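# Rehang the T-shirt neatly on its hanger

## Task

The T-shirt currently dangles from one shoulder of a hanger; place it back on that same hanger so it sits about centred, with the hook poking out through the neck opening, each hanger end tucked inside a shoulder and the outermost third of both hanger arms under the fabric. At the end that hanger has to hang level, motionless and on the rail, close to perpendicular to the rail; every other hanger must still be on the rail, and the rack, which is free to move, must be upright and near its original spot.

## Robot and tools

Robot: two 6-joint arms, left_arm and right_arm, each with a parallel two-finger gripper. Per arm the joint order is always waist (joint1), shoulder (joint2), elbow (joint3), wrist pitch (joint4), wrist yaw (joint5), wrist roll (joint6), then the gripper opening. The shoulder's sign is flipped relative to the URDF in everything you send and read; stated ranges use URDF signs, so the shoulder's 0.000 to 3.142 becomes -3.142 to 0.000 in your numbers. Ranges (URDF signs): waist -2.618 to 3.054, shoulder 0.000 to 3.142, elbow 0.000 to 3.142, wrist pitch -1.571 to 1.571, wrist yaw -1.571 to 1.571, wrist roll -2.094 to 2.094 rad; real ends may differ by up to 0.059 rad.

Frames: the scene frame has its origin at table-top height midway between the nominal bases, +z up, +x out over the table, left_arm on +y (arm names do not match image sides). Calibrated bases: left_arm at (-0.001, +0.362, +0.024) m, right_arm at (+0.002, -0.235, +0.048) m, both nearly unrotated, up = +z. Each arm's end_effector_position (m) and end_effector_quat_wxyz, plus its wrist camera pose, are given in that arm's own base frame; fixed cameras and the table use the scene frame. The end-effector point sits between the finger pads about 1 cm behind the tips; fingers point along gripper +z and open along its y. Printed poses can be off by a few cm.

A row is always 14 numbers in [-1, 1], both arms in one list: left_arm's 6 joint values then its opening, then right_arm's 6 then its opening. Joint values are offsets (not poses) from the Joint targets at the start of the action, scaled so 1.0 = 1.202 rad waist, 1.258 shoulder, 1.3 elbow, 2.073 wrist pitch, 2.022 wrist yaw and wrist roll. Opening is absolute: +1 fully open, -1 closed; sending 0 means half-open, so resend the current command to leave a gripper alone. Sending 0 for an arm's joints re-commands its present targets.

execute_actions(actions, cameras): actions is a list of up to 15 rows, each row lasting one 1/30 s step; fewer rows repeat the last one for the rest of the 15. Offsets do not chain between rows, but do chain between successive actions and calls. An action asking any joint more than 0.059 rad beyond its range is rejected for both arms; a malformed action or a bad first action rejects the whole call. An empty list just reports state. cameras: omitted, null or ["all"] gives all; [] gives none; names are cam_head_left, cam_head_right, cam_high, cam_low, cam_left_wrist, cam_right_wrist (672x504 each).

move(target, speed, blend, opening_speed, blocking, cameras): target is one 14-number row or a list of up to 15 rows, every row offset from the same starting Joint targets (not from the previous row), sharing at most 10 s. speed is the peak rad/s of the joint with the farthest to travel, 0.01 to 2 (default 0.5), one value or one per target. blend (rad) rounds corners at intermediate targets; default 0 stops at each. opening_speed (0.2 or more, scale units per second) ramps the fingers. blocking=false returns after about 0.5 s while it keeps running. Joints interpolate together, so hands trace curves; no collision avoidance. The result adds a move: line: done, off_target (rest with a joint beyond 0.035 rad of target), moving, held or fault, possibly limits=held, and the worst joint's error per arm.

wait(seconds 0 to 10, cameras) lets time pass holding commands. stop(cameras) brakes a running move. zoom_image(camera, region [x0, y0, x1, y1] pixels, at most 504x504) enlarges part of a camera's latest image. read_manual(section, default "licences") gives licence text only. finished_scene(scene) ends the scene irreversibly; the goal must hold without the robot.

Results: Joint positions and Joint velocities per arm (rad, rad/s, then finger gap in m; 0.094 fully open); "within noise" means still. Joint targets are the base for your next offsets. Tool commands shows current gripper commands. grip_measured is the measured opening on the command scale. Joint torques follow joint order, positive toward larger position, include gravity, and joints 1 to 3 wrap at ±28 N m. Action calls also list joint positions at some steps. "joint sent to its limit" means a joint was clipped at its end; "joint command not followed" means the clearance check altered targets. Per step each joint target stays within a lead of its measured angle (0.202 waist, 0.258 shoulder, 0.3 elbow, 0.573 wrist pitch, 0.522 yaw and roll), and targets putting the gripper over 200 mm from its current place are scaled back, so big moves take several actions.

Gripping: closing below the first-touch reading by about 0.05 (more for thin, round or soft items like cloth) reaches full force, about 50 to 64 N per pad. Close slowly on soft things. To release, command well above grip_measured.

Avoid: dropping or letting go of moving items, anything falling off the table, knocking the rack over or dragging it, pushing hangers off the rail, fast impacts, hard presses, and arm-on-arm collisions (which can end the scene). To stop an arm pressing on something, command its targets back past its measured positions. Heat builds when holding loads, reaching far or pushing against obstacles; MOTOR HOT appears at 75 °C, at 90 °C an OVER-TEMPERATURE FAULT folds that arm and disables it, at 100 °C it goes limp. Brief external tugs on held items may occur.

Each tool is called after ">>>" as name([rows], argument=value, ...), one row to a line, values as JSON.

## Session

>>> execute_actions(actions=[])

Scene clock: 0.00 s.
left_arm: end_effector_position=(+0.3815, +0.0002, +0.4059) grip_measured=+1.000 end_effector_quat_wxyz=(+0.705, +0.001, +0.709, -0.003) | right_arm: end_effector_position=(+0.3816, +0.0000, +0.4058) grip_measured=+1.000 end_effector_quat_wxyz=(+0.705, +0.001, +0.709, -0.003)
Joint positions: left_arm=[0 -1.047 1.047 -0.006 0.004 -0.003 0.094] | right_arm=[0 -1.047 1.047 -0.005 0.005 -0.003 0.094]
Joint velocities: within noise
Joint torques (N m): no reading
Motor temperatures (°C): left_arm=[29 37 39 37 29 27 28] | right_arm=[26 35 34 35 29 32 28]
Heat: left arm: 39 °C; right arm: 35 °C.
Joint targets: left_arm=[0.000 -1.042 1.050 -0.014 0.000 0.001] | right_arm=[0.000 -1.038 1.062 0.009 0.000 0.001]
Tool commands: left_gripper/opening=+1.0 right_gripper/opening=+1.0

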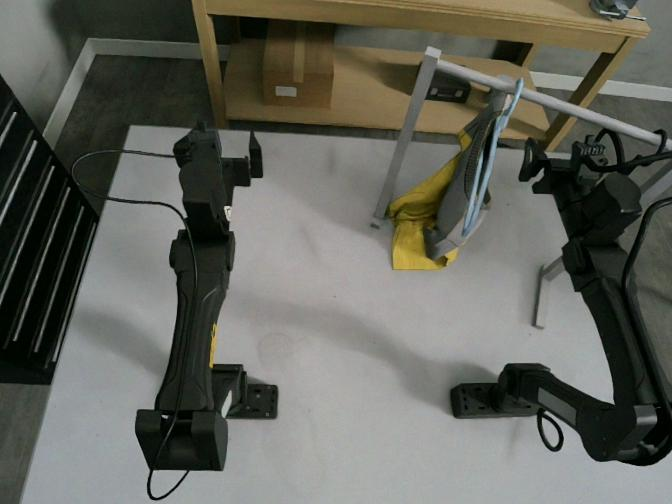

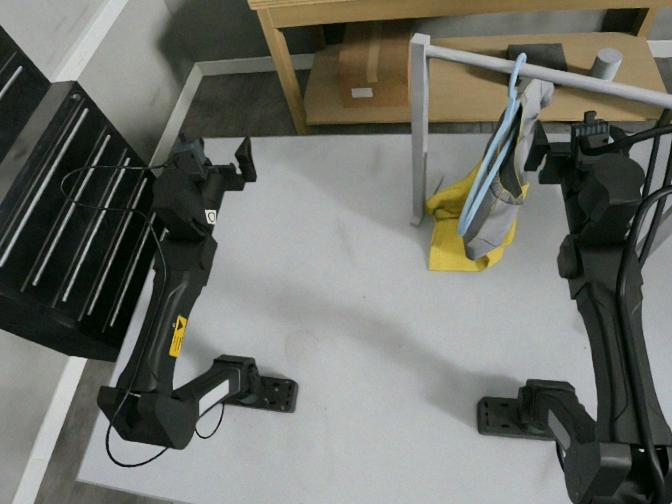

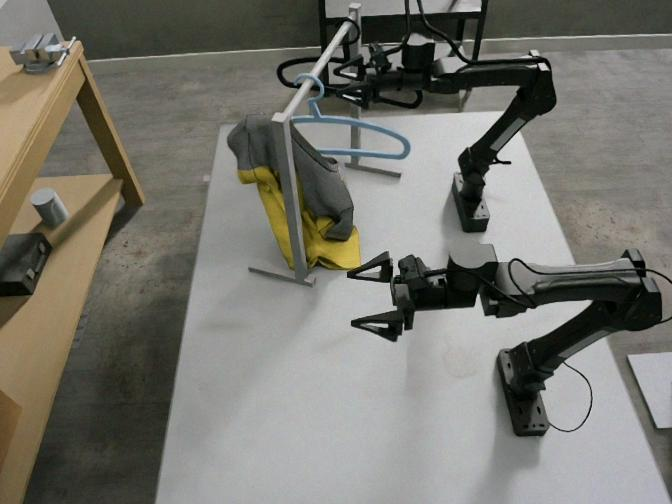

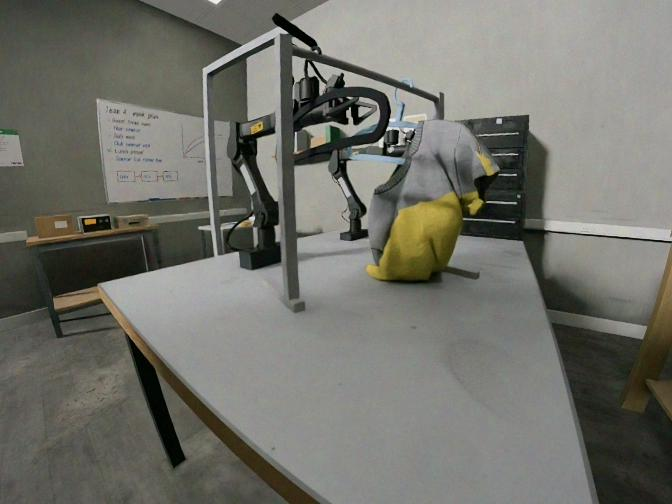

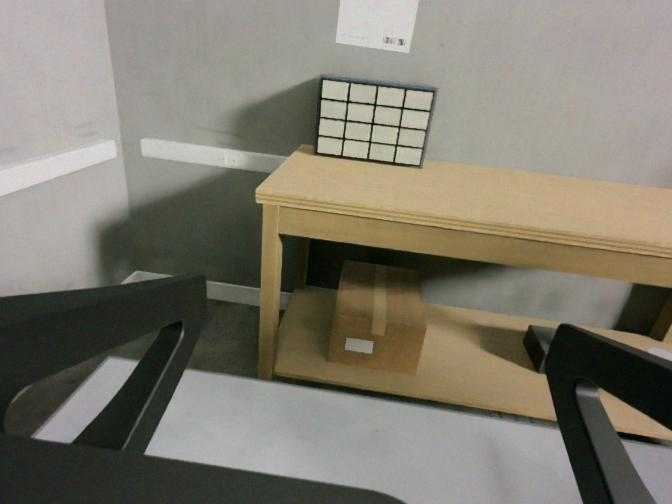

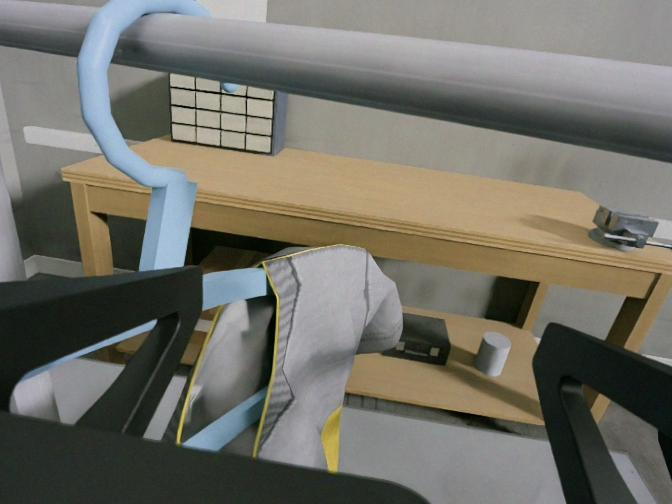

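>>> zoom_image(camera="cam_head_right", region=[380, 20, 660, 290])

>>> zoom_image(camera="cam_head_left", region=[360, 30, 640, 300])

>>> zoom_image(camera="cam_high", region=[200, 0, 460, 300])

>>> zoom_image(camera="cam_low", region=[190, 10, 520, 310])

>>> zoom_image(camera="cam_right_wrist", region=[0, 0, 500, 504])

Scaled by 1.800 from the camera's 672x504 image, which has a finer 960x720 frame.

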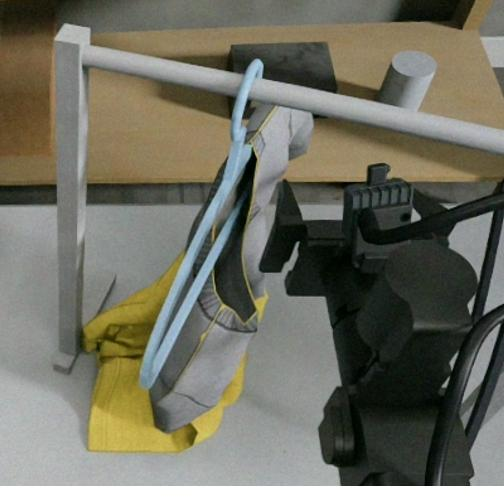

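Scaled by 1.800 from the camera's 672x504 image, which has a finer 960x720 frame.

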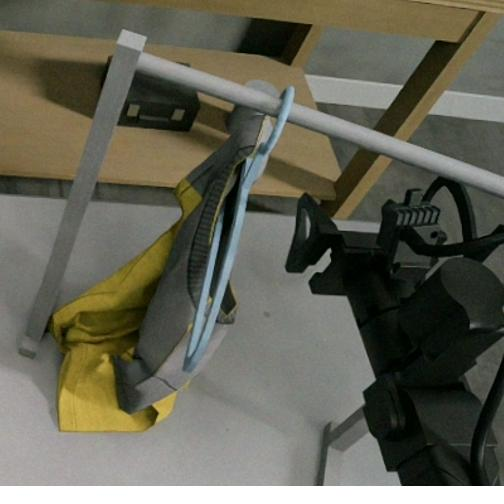

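Scaled by 1.680 from the camera's 672x504 image, which has a finer 960x720 frame.

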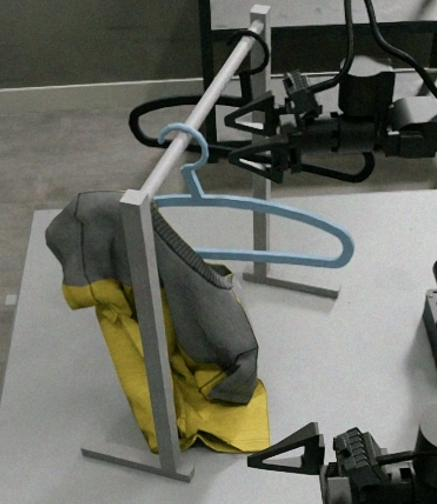

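Scaled by 1.527 from the camera's 672x504 image, which has a finer 960x720 frame.

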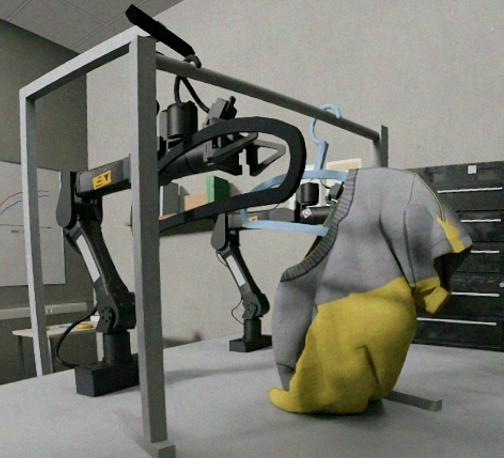

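Scaled by 1.000.

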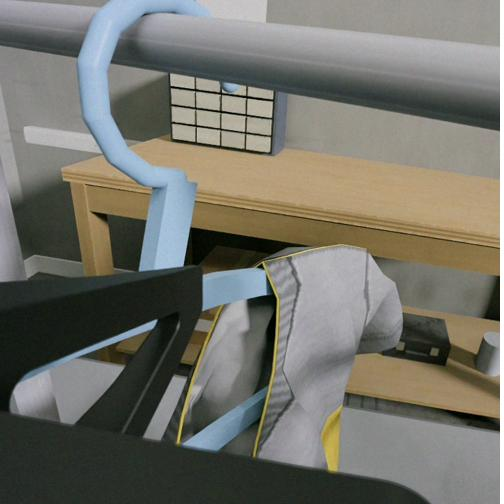

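>>> zoom_image(camera="cam_head_left", region=[110, 100, 310, 440])

>>> zoom_image(camera="cam_head_left", region=[420, 90, 672, 440])

>>> zoom_image(camera="cam_head_right", region=[80, 100, 330, 470])

>>> zoom_image(camera="cam_head_right", region=[420, 90, 672, 460])

Scaled by 1.482 from the camera's 672x504 image, which has a finer 960x720 frame.

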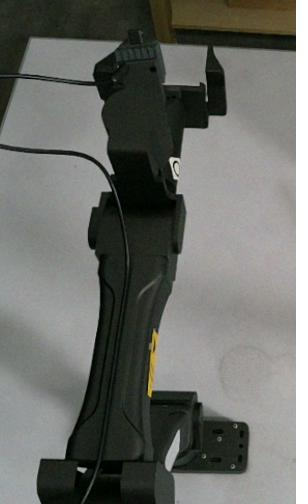

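Scaled by 1.440 from the camera's 672x504 image, which has a finer 960x720 frame.

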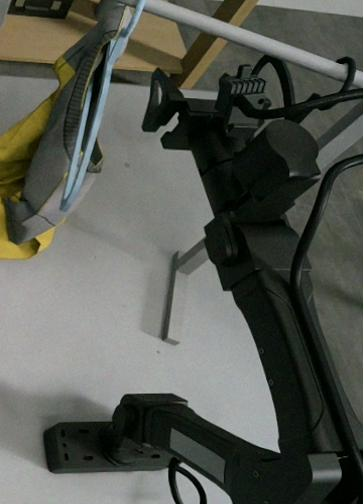

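Scaled by 1.362 from the camera's 672x504 image, which has a finer 960x720 frame.

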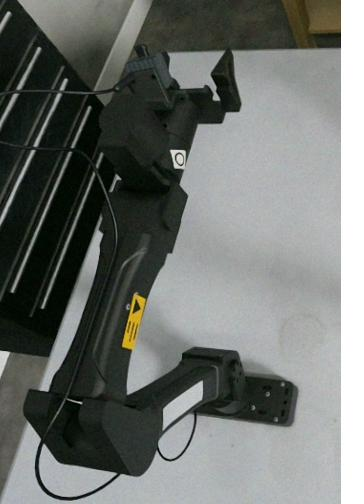

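Scaled by 1.362 from the camera's 672x504 image, which has a finer 960x720 frame.

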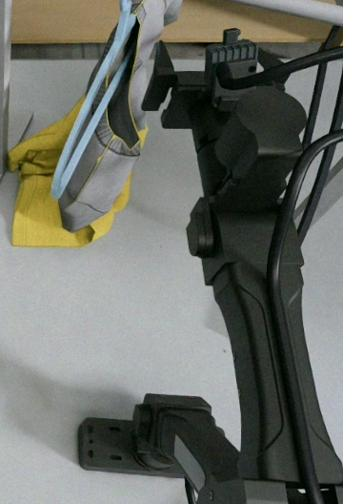

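>>> move(target=[-0.7072, -0.0345, 0.4042, -0.4822, 0, 0, 0.0, 0.25, 0.231, 0.1772, -0.5198, 0, 0, 0.0], speed=1.2)

Scene clock: 11.47 s.
left_arm: end_effector_position=(+0.2028, -0.2286, +0.3987) grip_measured=+0.003 end_effector_quat_wxyz=(+0.467, +0.352, +0.783, -0.213) | right_arm: end_effector_position=(+0.2152, +0.0653, +0.3440) grip_measured=+0.002 end_effector_quat_wxyz=(+0.490, -0.127, +0.860, +0.070)
Joint positions: left_arm=[-0.846 -1.08 1.552 -0.964 0.004 -0.003 0.047] | right_arm=[0.294 -0.751 1.262 -1.047 0.005 -0.003 0.047]
Joint velocities: within noise
Joint torques (N m): left_arm=[-0.44 0.84 9.74 1.41 0 0] | right_arm=[0.44 -1.57 7.25 1.11 0.01 -0.02]
Motor temperatures (°C): left_arm=[29 37 39 39 29 27 28] | right_arm=[26 35 35 38 29 32 28]
Heat: left arm: 39 °C; right arm: 38 °C.
Joint targets: left_arm=[-0.850 -1.086 1.575 -1.014 0.000 0.001] | right_arm=[0.300 -0.747 1.292 -1.069 0.000 0.001]
move: off_target (left_arm); left_arm: the wrist pitch is farthest, 0.049 rad from its target

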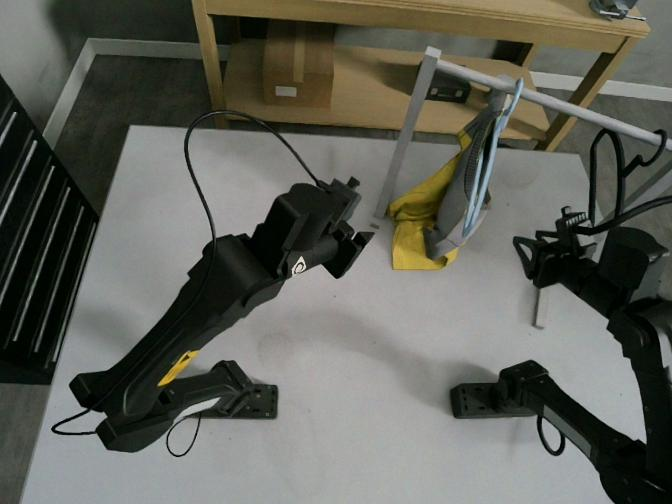

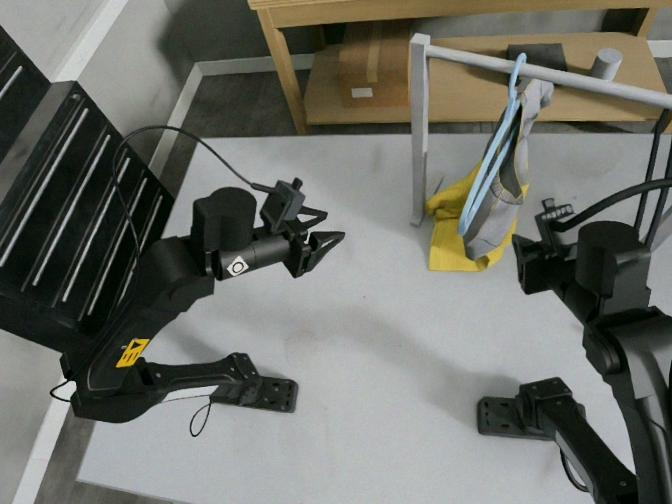

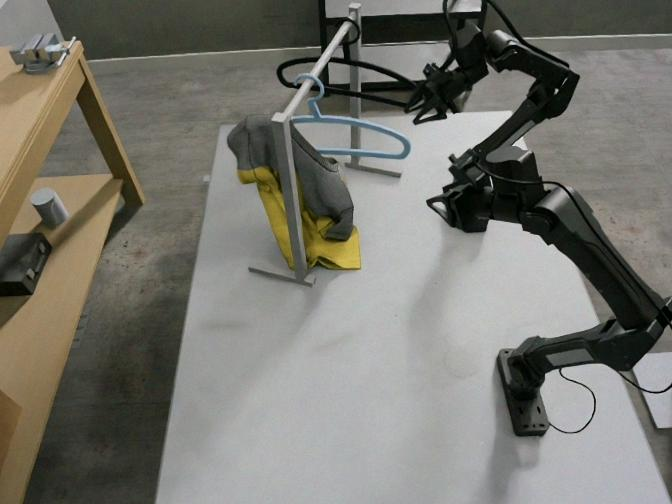

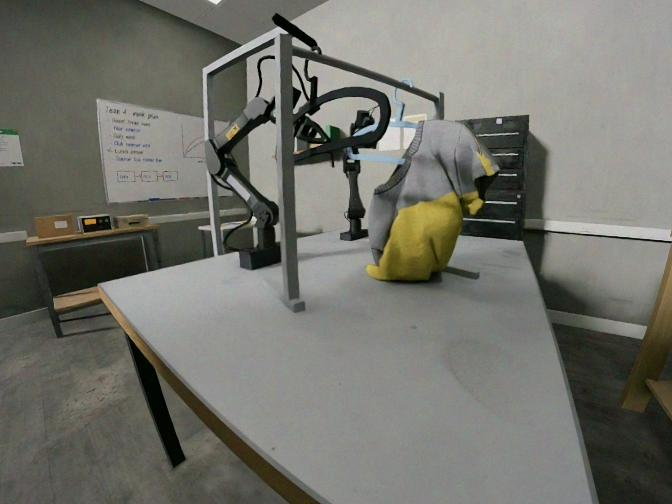

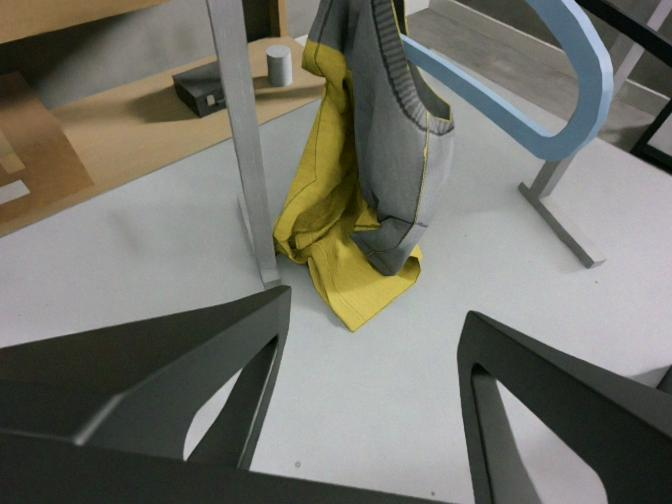

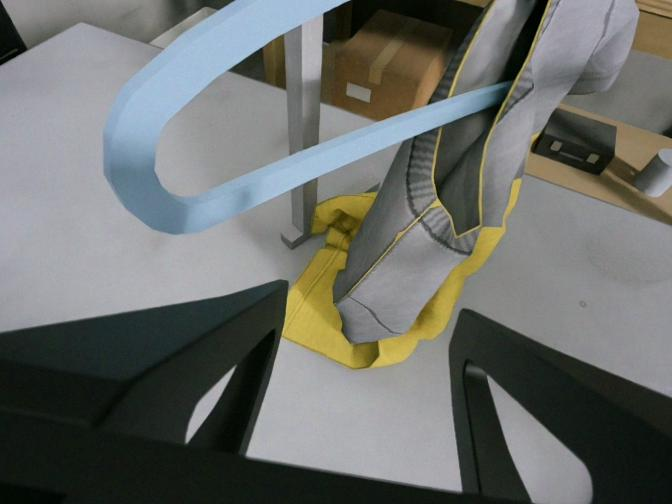

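>>> zoom_image(camera="cam_right_wrist", region=[270, 0, 672, 400])

>>> zoom_image(camera="cam_left_wrist", region=[220, 0, 672, 350])

Scaled by 1.254 from the camera's 672x504 image, which has a finer 960x720 frame.

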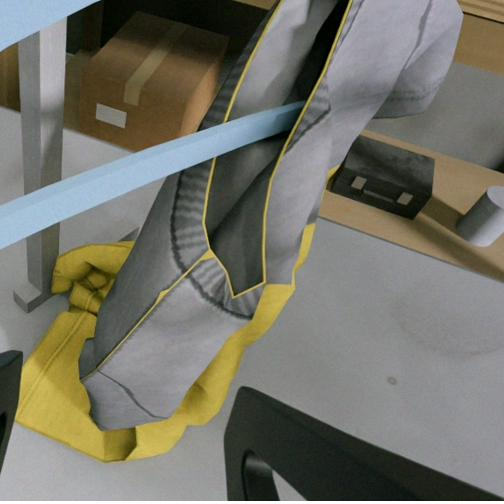

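Scaled by 1.115 from the camera's 672x504 image, which has a finer 960x720 frame.

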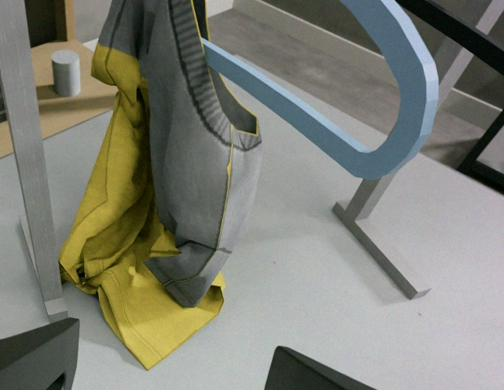

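>>> move(target=[0.1128, -0.441, -0.101, 0.5987, 0.2509, -0.7774, 0.3, -0.094, -0.0709, -0.4349, 0.3756, 0, 0.2282, 0.1], speed=1.2)

Scene clock: 22.53 s.
left_arm: end_effector_position=(+0.3296, -0.4013, +0.4097) grip_measured=+0.297 end_effector_quat_wxyz=(+0.129, -0.116, +0.687, -0.705) | right_arm: end_effector_position=(+0.3118, +0.0629, +0.2450) grip_measured=+0.098 end_effector_quat_wxyz=(+0.508, +0.110, +0.837, +0.174)
Joint positions: left_arm=[-0.719 -1.626 1.465 0.192 0.503 -1.572 0.061] | right_arm=[0.194 -0.837 0.739 -0.34 -0.004 0.459 0.052]
Joint velocities: within noise
Joint torques (N m): left_arm=[0.4 6.63 7.62 2.19 0.07 -0.04] | right_arm=[-0.47 0.72 5.65 1.75 0 0.03]
Motor temperatures (°C): left_arm=[29 37 40 39 29 27 28] | right_arm=[26 35 35 38 29 32 28]
Heat: left arm: 40 °C; right arm: 38 °C.
Joint targets: left_arm=[-0.715 -1.641 1.444 0.228 0.507 -1.571] | right_arm=[0.188 -0.837 0.727 -0.290 0.000 0.462]
move: off_target (right_arm); right_arm: the wrist pitch is farthest, 0.049 rad from its target

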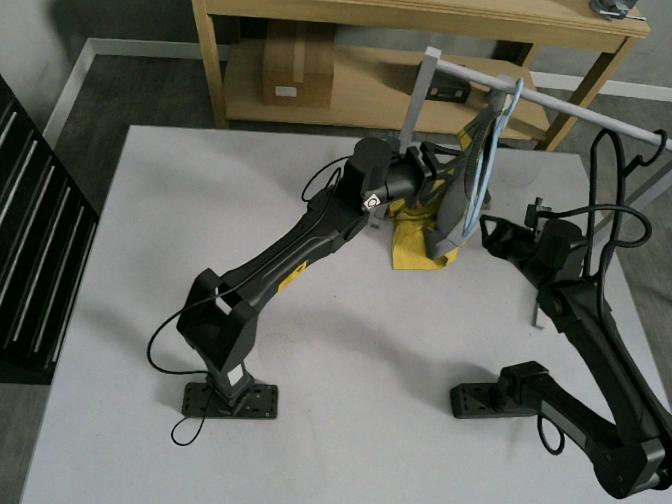

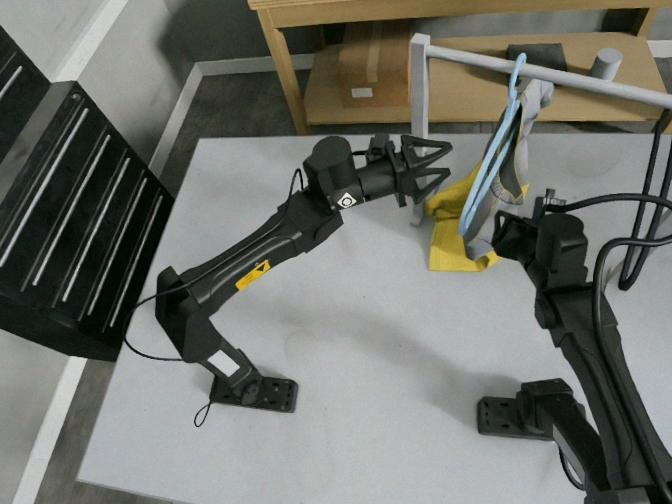

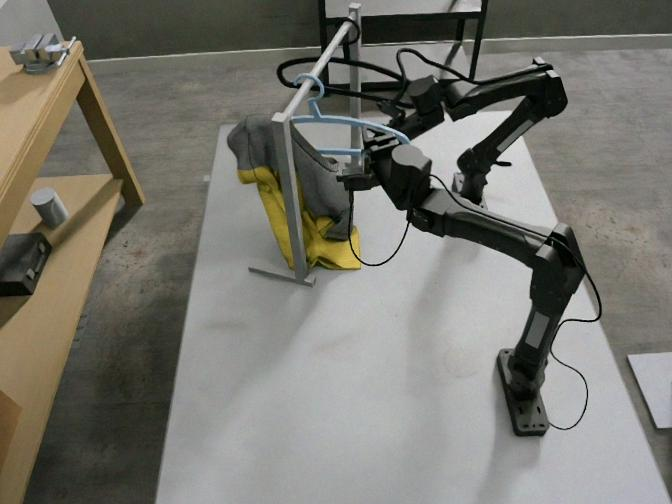

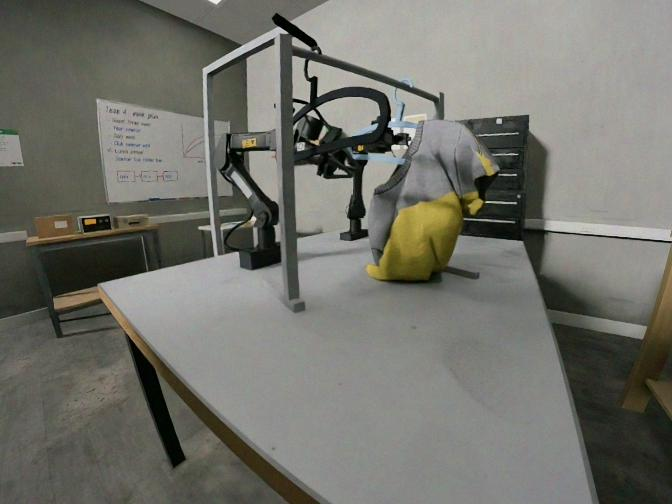

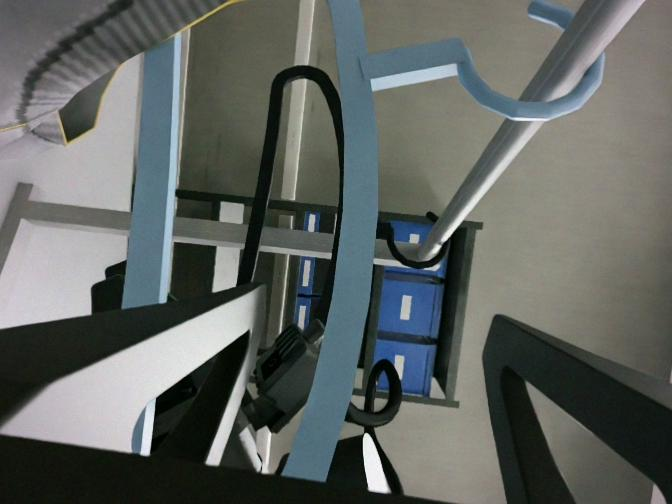

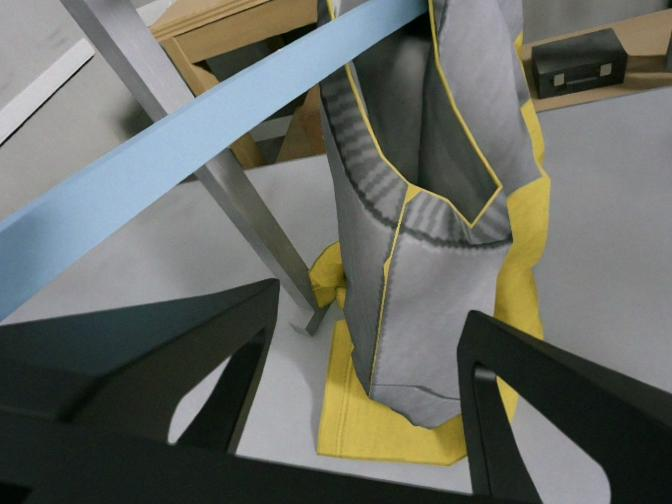

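>>> move(target=[-0.0774, -0.2401, 0.3046, -0.0473, -0.046, 0, 0.3, -0.0341, -0.2568, -0.0362, 0.1785, 0, 0, 0.5], speed=0.5)

Scene clock: 27.10 s.
left_arm: end_effector_position=(+0.3577, -0.4764, +0.4154) grip_measured=+0.297 end_effector_quat_wxyz=(+0.131, -0.107, +0.677, -0.716) | right_arm: end_effector_position=(+0.3807, +0.0602, +0.1987) grip_measured=+0.498 end_effector_quat_wxyz=(+0.512, +0.128, +0.834, +0.163)
Joint positions: left_arm=[-0.804 -1.915 1.806 0.175 0.428 -1.574 0.061] | right_arm=[0.152 -1.159 0.692 0.031 -0.004 0.459 0.07]
Joint velocities: within noise
Joint torques (N m): left_arm=[-0.36 8.34 12.75 1.39 -0.12 0.01] | right_arm=[-0.49 3.28 5.68 1.76 0.01 0.04]
Motor temperatures (°C): left_arm=[29 38 40 40 29 27 28] | right_arm=[26 35 35 39 29 32 28]
Heat: left arm: 40 °C; right arm: 39 °C.
Joint targets: left_arm=[-0.808 -1.943 1.840 0.130 0.414 -1.571] | right_arm=[0.147 -1.159 0.680 0.080 0.000 0.462]
move: off_target (left_arm, right_arm); left_arm: the wrist pitch is farthest, 0.045 rad from its target; right_arm: the wrist pitch is farthest, 0.049 rad from its target

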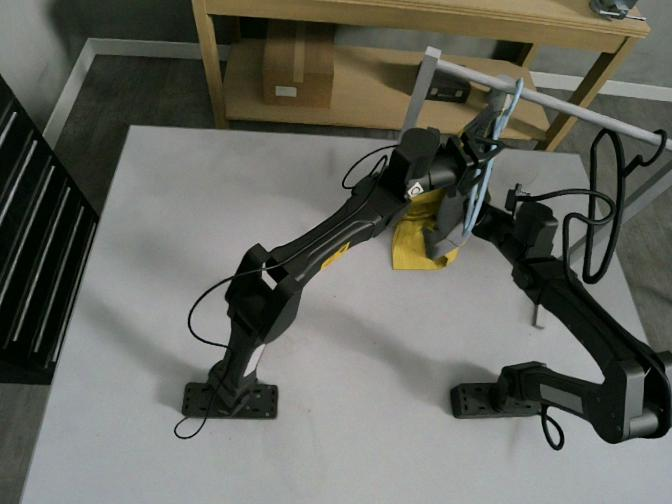

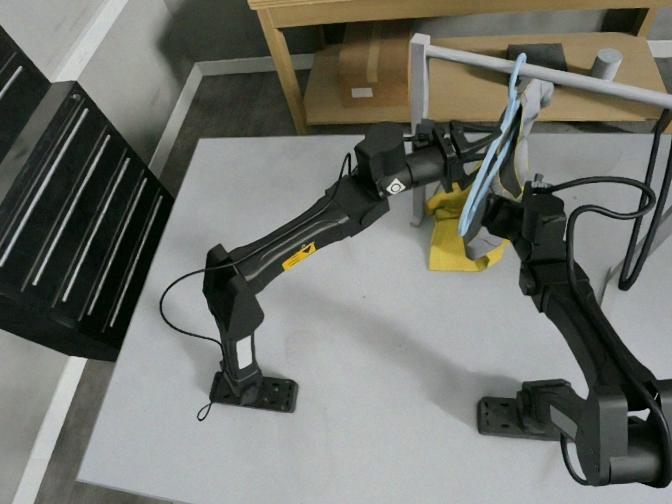

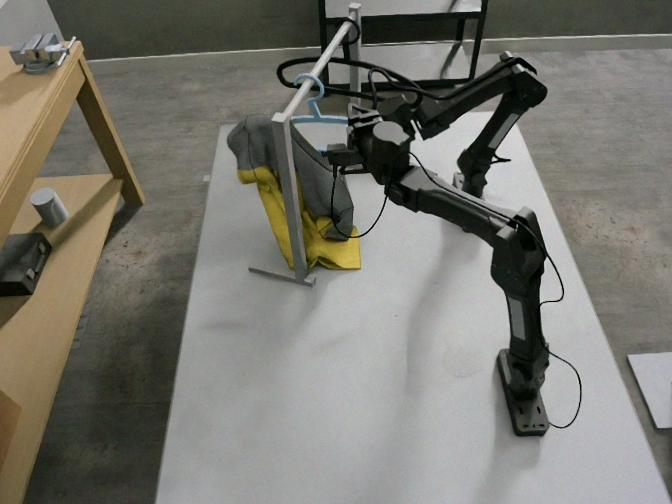

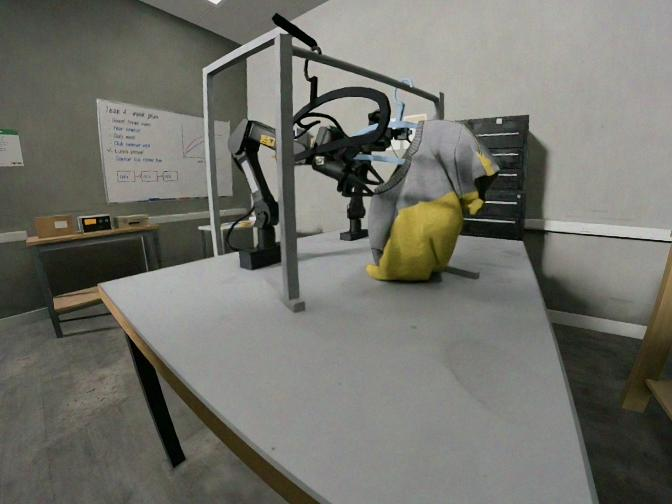

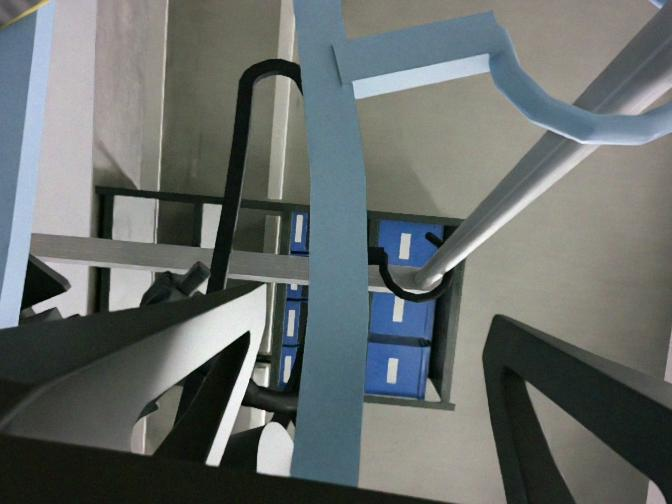

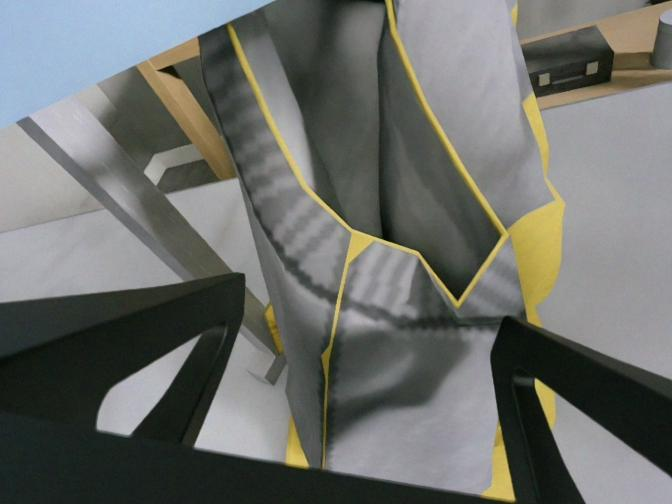

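>>> move([
  [0, -0.01, 0, 0, 0, 0, 0.3, -0.006, -0.0537, 0, 0.0347, 0, 0, 0.85],
  [0, -0.01, 0, 0, 0, 0, -1, -0.006, -0.0537, 0, 0.0347, 0, 0, 0.85],
], speed=0.4, opening_speed=1.2)

Scene clock: 30.43 s.
left_arm: end_effector_position=(+0.3609, -0.4793, +0.4047) grip_measured=-0.706 end_effector_quat_wxyz=(+0.125, -0.115, +0.685, -0.708) | right_arm: end_effector_position=(+0.3934, +0.0592, +0.1912) grip_measured=+0.848 end_effector_quat_wxyz=(+0.516, +0.130, +0.831, +0.162)
Joint positions: left_arm=[-0.804 -1.929 1.808 0.158 0.426 -1.578 0.014] | right_arm=[0.145 -1.223 0.692 0.103 -0.004 0.459 0.087]
Joint velocities: within noise
Joint torques (N m): left_arm=[-0.34 8.47 12.62 1.58 -0.09 0.04] | right_arm=[-0.49 3.44 5.65 1.75 0.01 0.04]
Motor temperatures (°C): left_arm=[29 38 40 40 29 27 28] | right_arm=[26 35 35 40 29 32 28]
Heat: left arm: 40 °C; right arm: 40 °C.
Joint targets: left_arm=[-0.808 -1.955 1.840 0.130 0.414 -1.571] | right_arm=[0.139 -1.227 0.680 0.152 0.000 0.462]
move: off_target (right_arm); target 2's new numbers were sent with left_arm's wrist pitch 0.045 rad from that target; right_arm: the wrist pitch is farthest, 0.048 rad from its target

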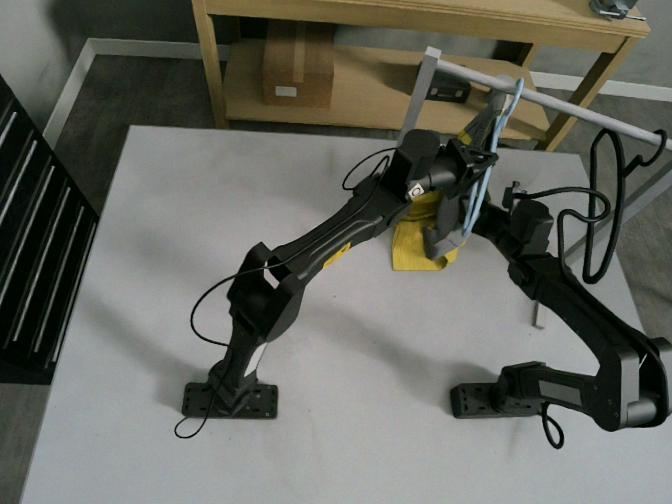

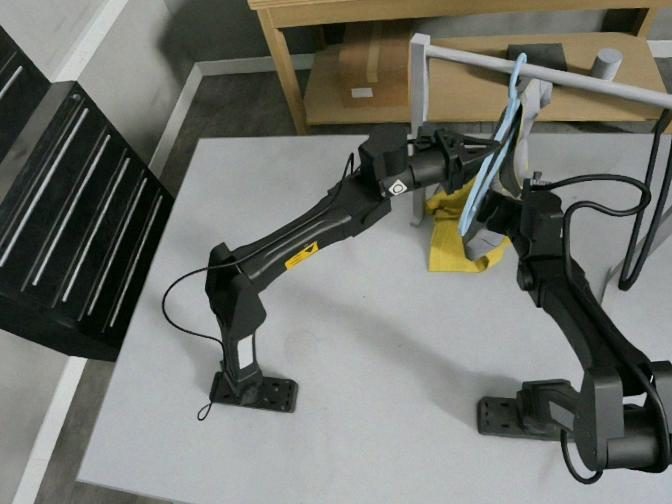

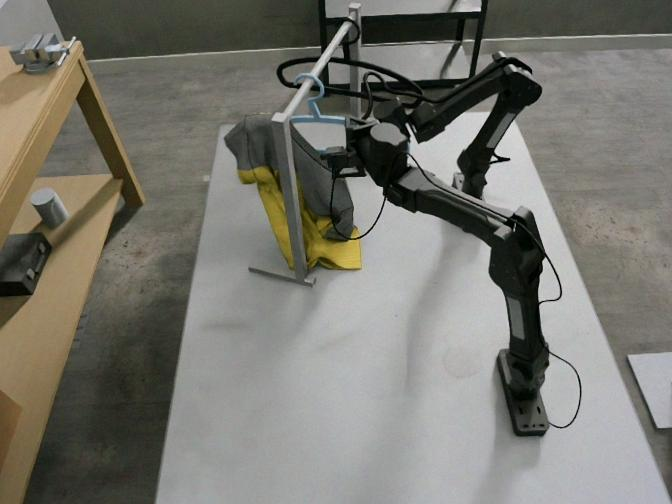

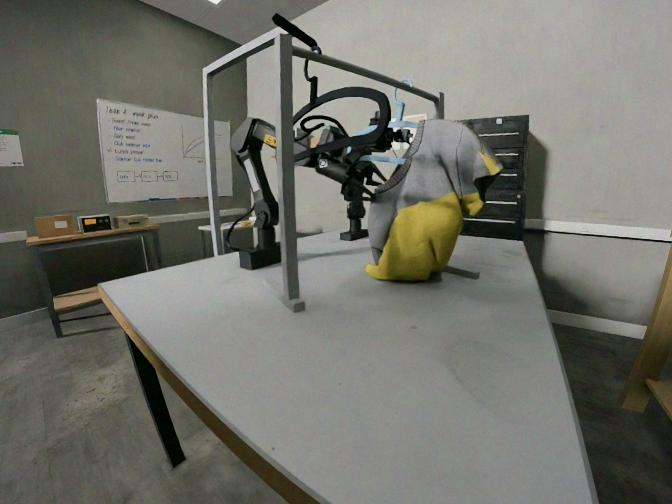

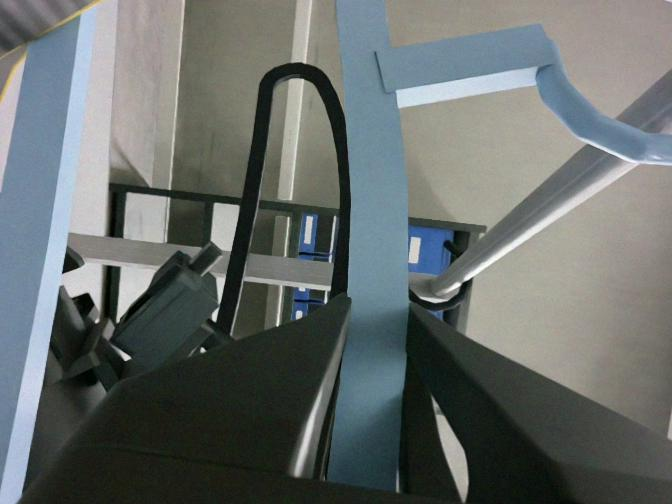

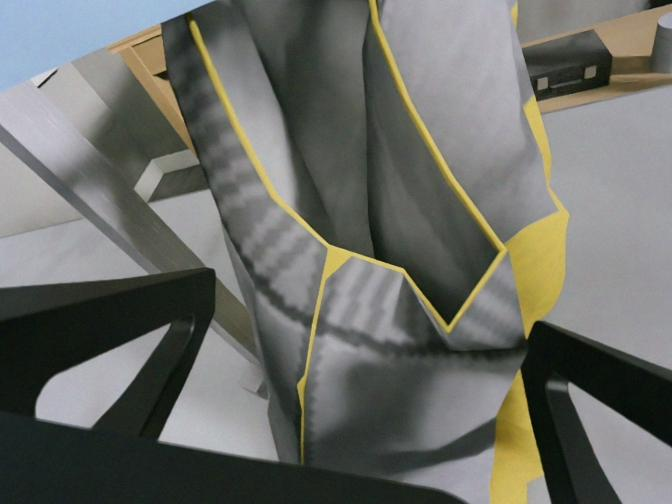

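>>> move(target=[0, 0, 0, 0, 0, 0, -1, 0, 0, 0, 0, 0, 0, -1], opening_speed=2, cameras=["cam_right_wrist", "cam_left_wrist", "cam_head_right"])

Scene clock: 31.67 s.
left_arm: end_effector_position=(+0.3609, -0.4793, +0.4047) grip_measured=-0.706 end_effector_quat_wxyz=(+0.125, -0.115, +0.685, -0.708) | right_arm: end_effector_position=(+0.3935, +0.0593, +0.1915) grip_measured=-0.956 end_effector_quat_wxyz=(+0.516, +0.130, +0.831, +0.163)
Joint positions: left_arm=[-0.804 -1.929 1.808 0.158 0.426 -1.578 0.014] | right_arm=[0.145 -1.223 0.692 0.105 -0.004 0.459 0.002]
Joint velocities: within noise
Joint torques (N m): left_arm=[-0.39 8.49 12.41 1.57 -0.11 0.06] | right_arm=[-0.47 3.44 5.63 1.73 0.01 0.04]
Motor temperatures (°C): left_arm=[29 38 40 40 29 27 28] | right_arm=[26 35 35 40 29 32 28]
Heat: left arm: 40 °C; right arm: 40 °C.
Joint targets: left_arm=[-0.808 -1.955 1.840 0.130 0.414 -1.571] | right_arm=[0.139 -1.227 0.680 0.152 0.000 0.462]
move: off_target (right_arm); right_arm: the wrist pitch is farthest, 0.047 rad from its target
Images, in order (width x height): cam_head_right 672x504, cam_left_wrist 672x504, cam_right_wrist 672x504.

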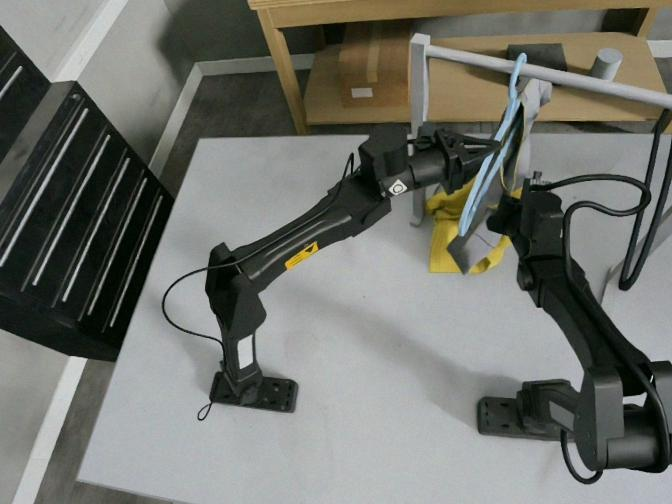

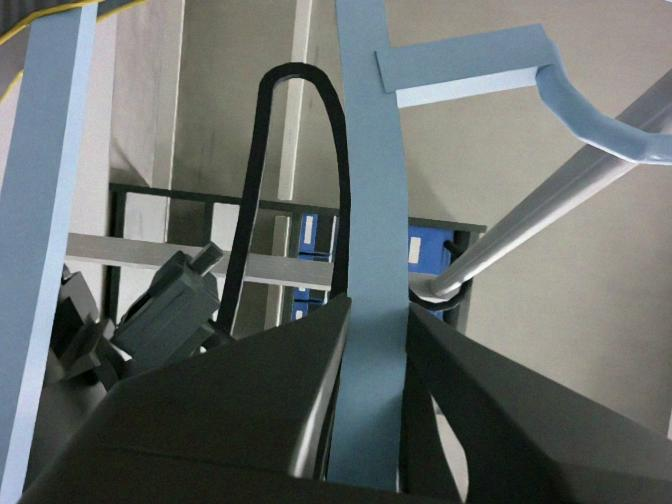

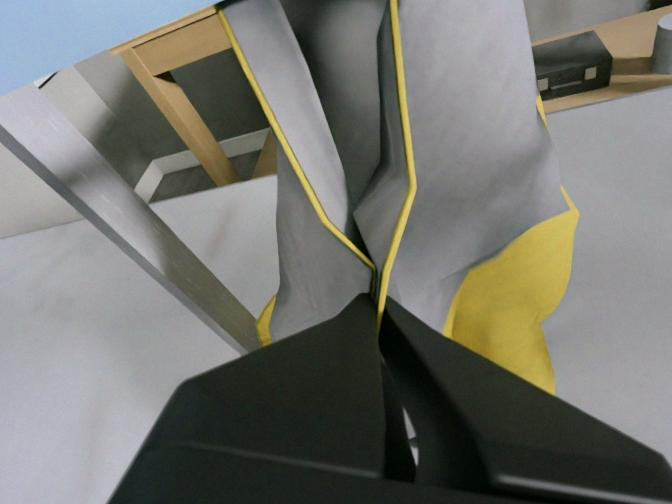

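>>> move([
  [0, 0, 0, 0, 0, 0, -1, 0, 0, 0, 0, 0, 0, 0.85],
  [0, 0, 0, 0, 0, 0, -1, 0.0391, 0.0135, -0.0746, 0.04, 0, 0, 0.85],
], speed=0.4, cameras=["cam_right_wrist", "cam_high"])

Scene clock: 35.37 s.
left_arm: end_effector_position=(+0.3609, -0.4793, +0.4047) grip_measured=-0.706 end_effector_quat_wxyz=(+0.125, -0.115, +0.685, -0.708) | right_arm: end_effector_position=(+0.3814, +0.0719, +0.1648) grip_measured=+0.848 end_effector_quat_wxyz=(+0.507, +0.116, +0.837, +0.170)
Joint positions: left_arm=[-0.804 -1.929 1.808 0.158 0.426 -1.578 0.014] | right_arm=[0.182 -1.223 0.595 0.185 -0.004 0.459 0.087]
Joint velocities: within noise
Joint torques (N m): left_arm=[-0.36 8.5 12.45 1.59 -0.07 0.06] | right_arm=[0.32 4.77 5.45 1.74 0.01 0.03]
Motor temperatures (°C): left_arm=[29 38 40 40 29 27 29] | right_arm=[26 35 35 41 29 32 28]
Heat: left arm: 40 °C; right arm: 41 °C.
Joint targets: left_arm=[-0.808 -1.955 1.840 0.130 0.414 -1.571] | right_arm=[0.186 -1.210 0.583 0.234 0.000 0.462]
move: off_target (right_arm); right_arm: the wrist pitch is farthest, 0.050 rad from its target
Images, in order (width x height): cam_high 672x504, cam_right_wrist 672x504.

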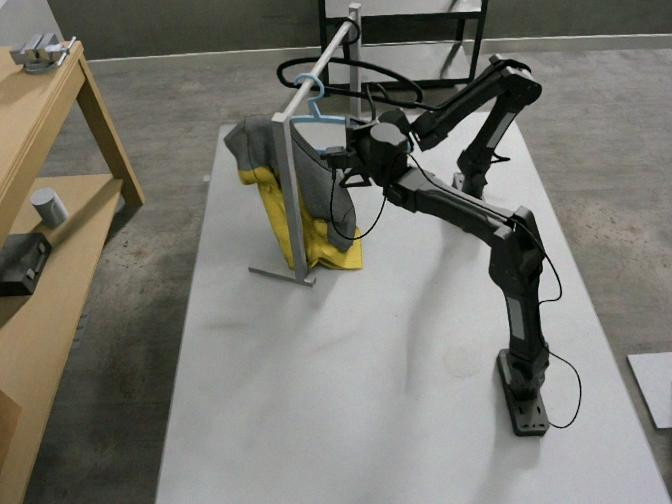

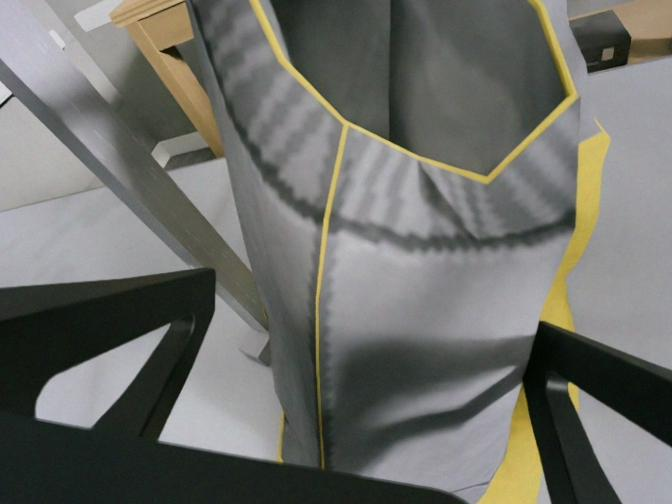

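>>> move(target=[0, 0, 0, 0, 0, 0, -1, 0, 0, 0, 0, 0, 0, -1], opening_speed=2, cameras=["cam_right_wrist", "cam_head_right"])

Scene clock: 36.67 s.
left_arm: end_effector_position=(+0.3609, -0.4793, +0.4047) grip_measured=-0.706 end_effector_quat_wxyz=(+0.125, -0.115, +0.685, -0.708) | right_arm: end_effector_position=(+0.3819, +0.0719, +0.1659) grip_measured=-0.967 end_effector_quat_wxyz=(+0.509, +0.115, +0.836, +0.170)
Joint positions: left_arm=[-0.804 -1.929 1.808 0.158 0.426 -1.578 0.014] | right_arm=[0.182 -1.223 0.595 0.189 -0.004 0.459 0.002]
Joint velocities: within noise
Joint torques (N m): left_arm=[-0.29 8.55 12.63 1.58 -0.14 0.05] | right_arm=[0.35 4.75 5.45 1.72 0 0.04]
Motor temperatures (°C): left_arm=[29 38 40 40 29 27 29] | right_arm=[26 35 35 41 29 31 28]
Heat: left arm: 40 °C; right arm: 41 °C.
Joint targets: left_arm=[-0.808 -1.955 1.840 0.130 0.414 -1.571] | right_arm=[0.186 -1.210 0.583 0.234 0.000 0.462]
move: off_target (right_arm); right_arm: the wrist pitch is farthest, 0.045 rad from its target
Images, in order (width x height): cam_head_right 672x504, cam_right_wrist 672x504.

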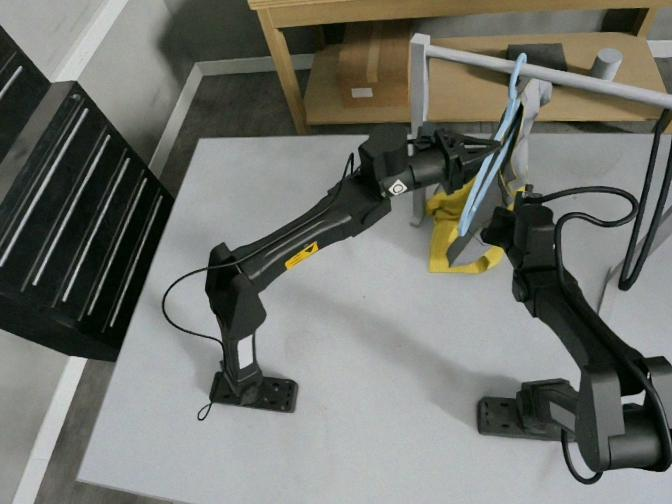

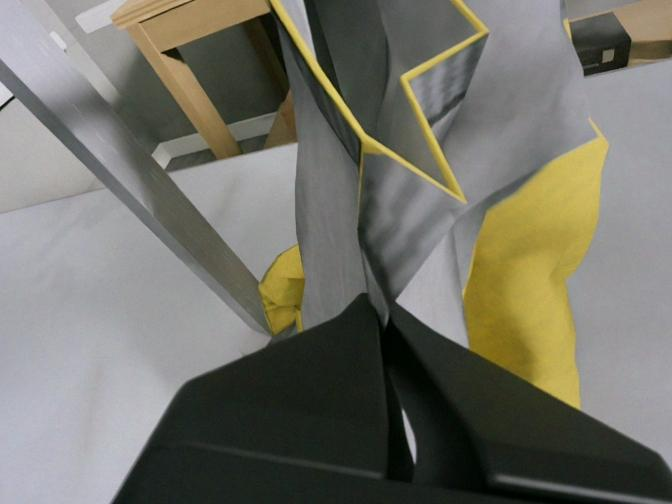

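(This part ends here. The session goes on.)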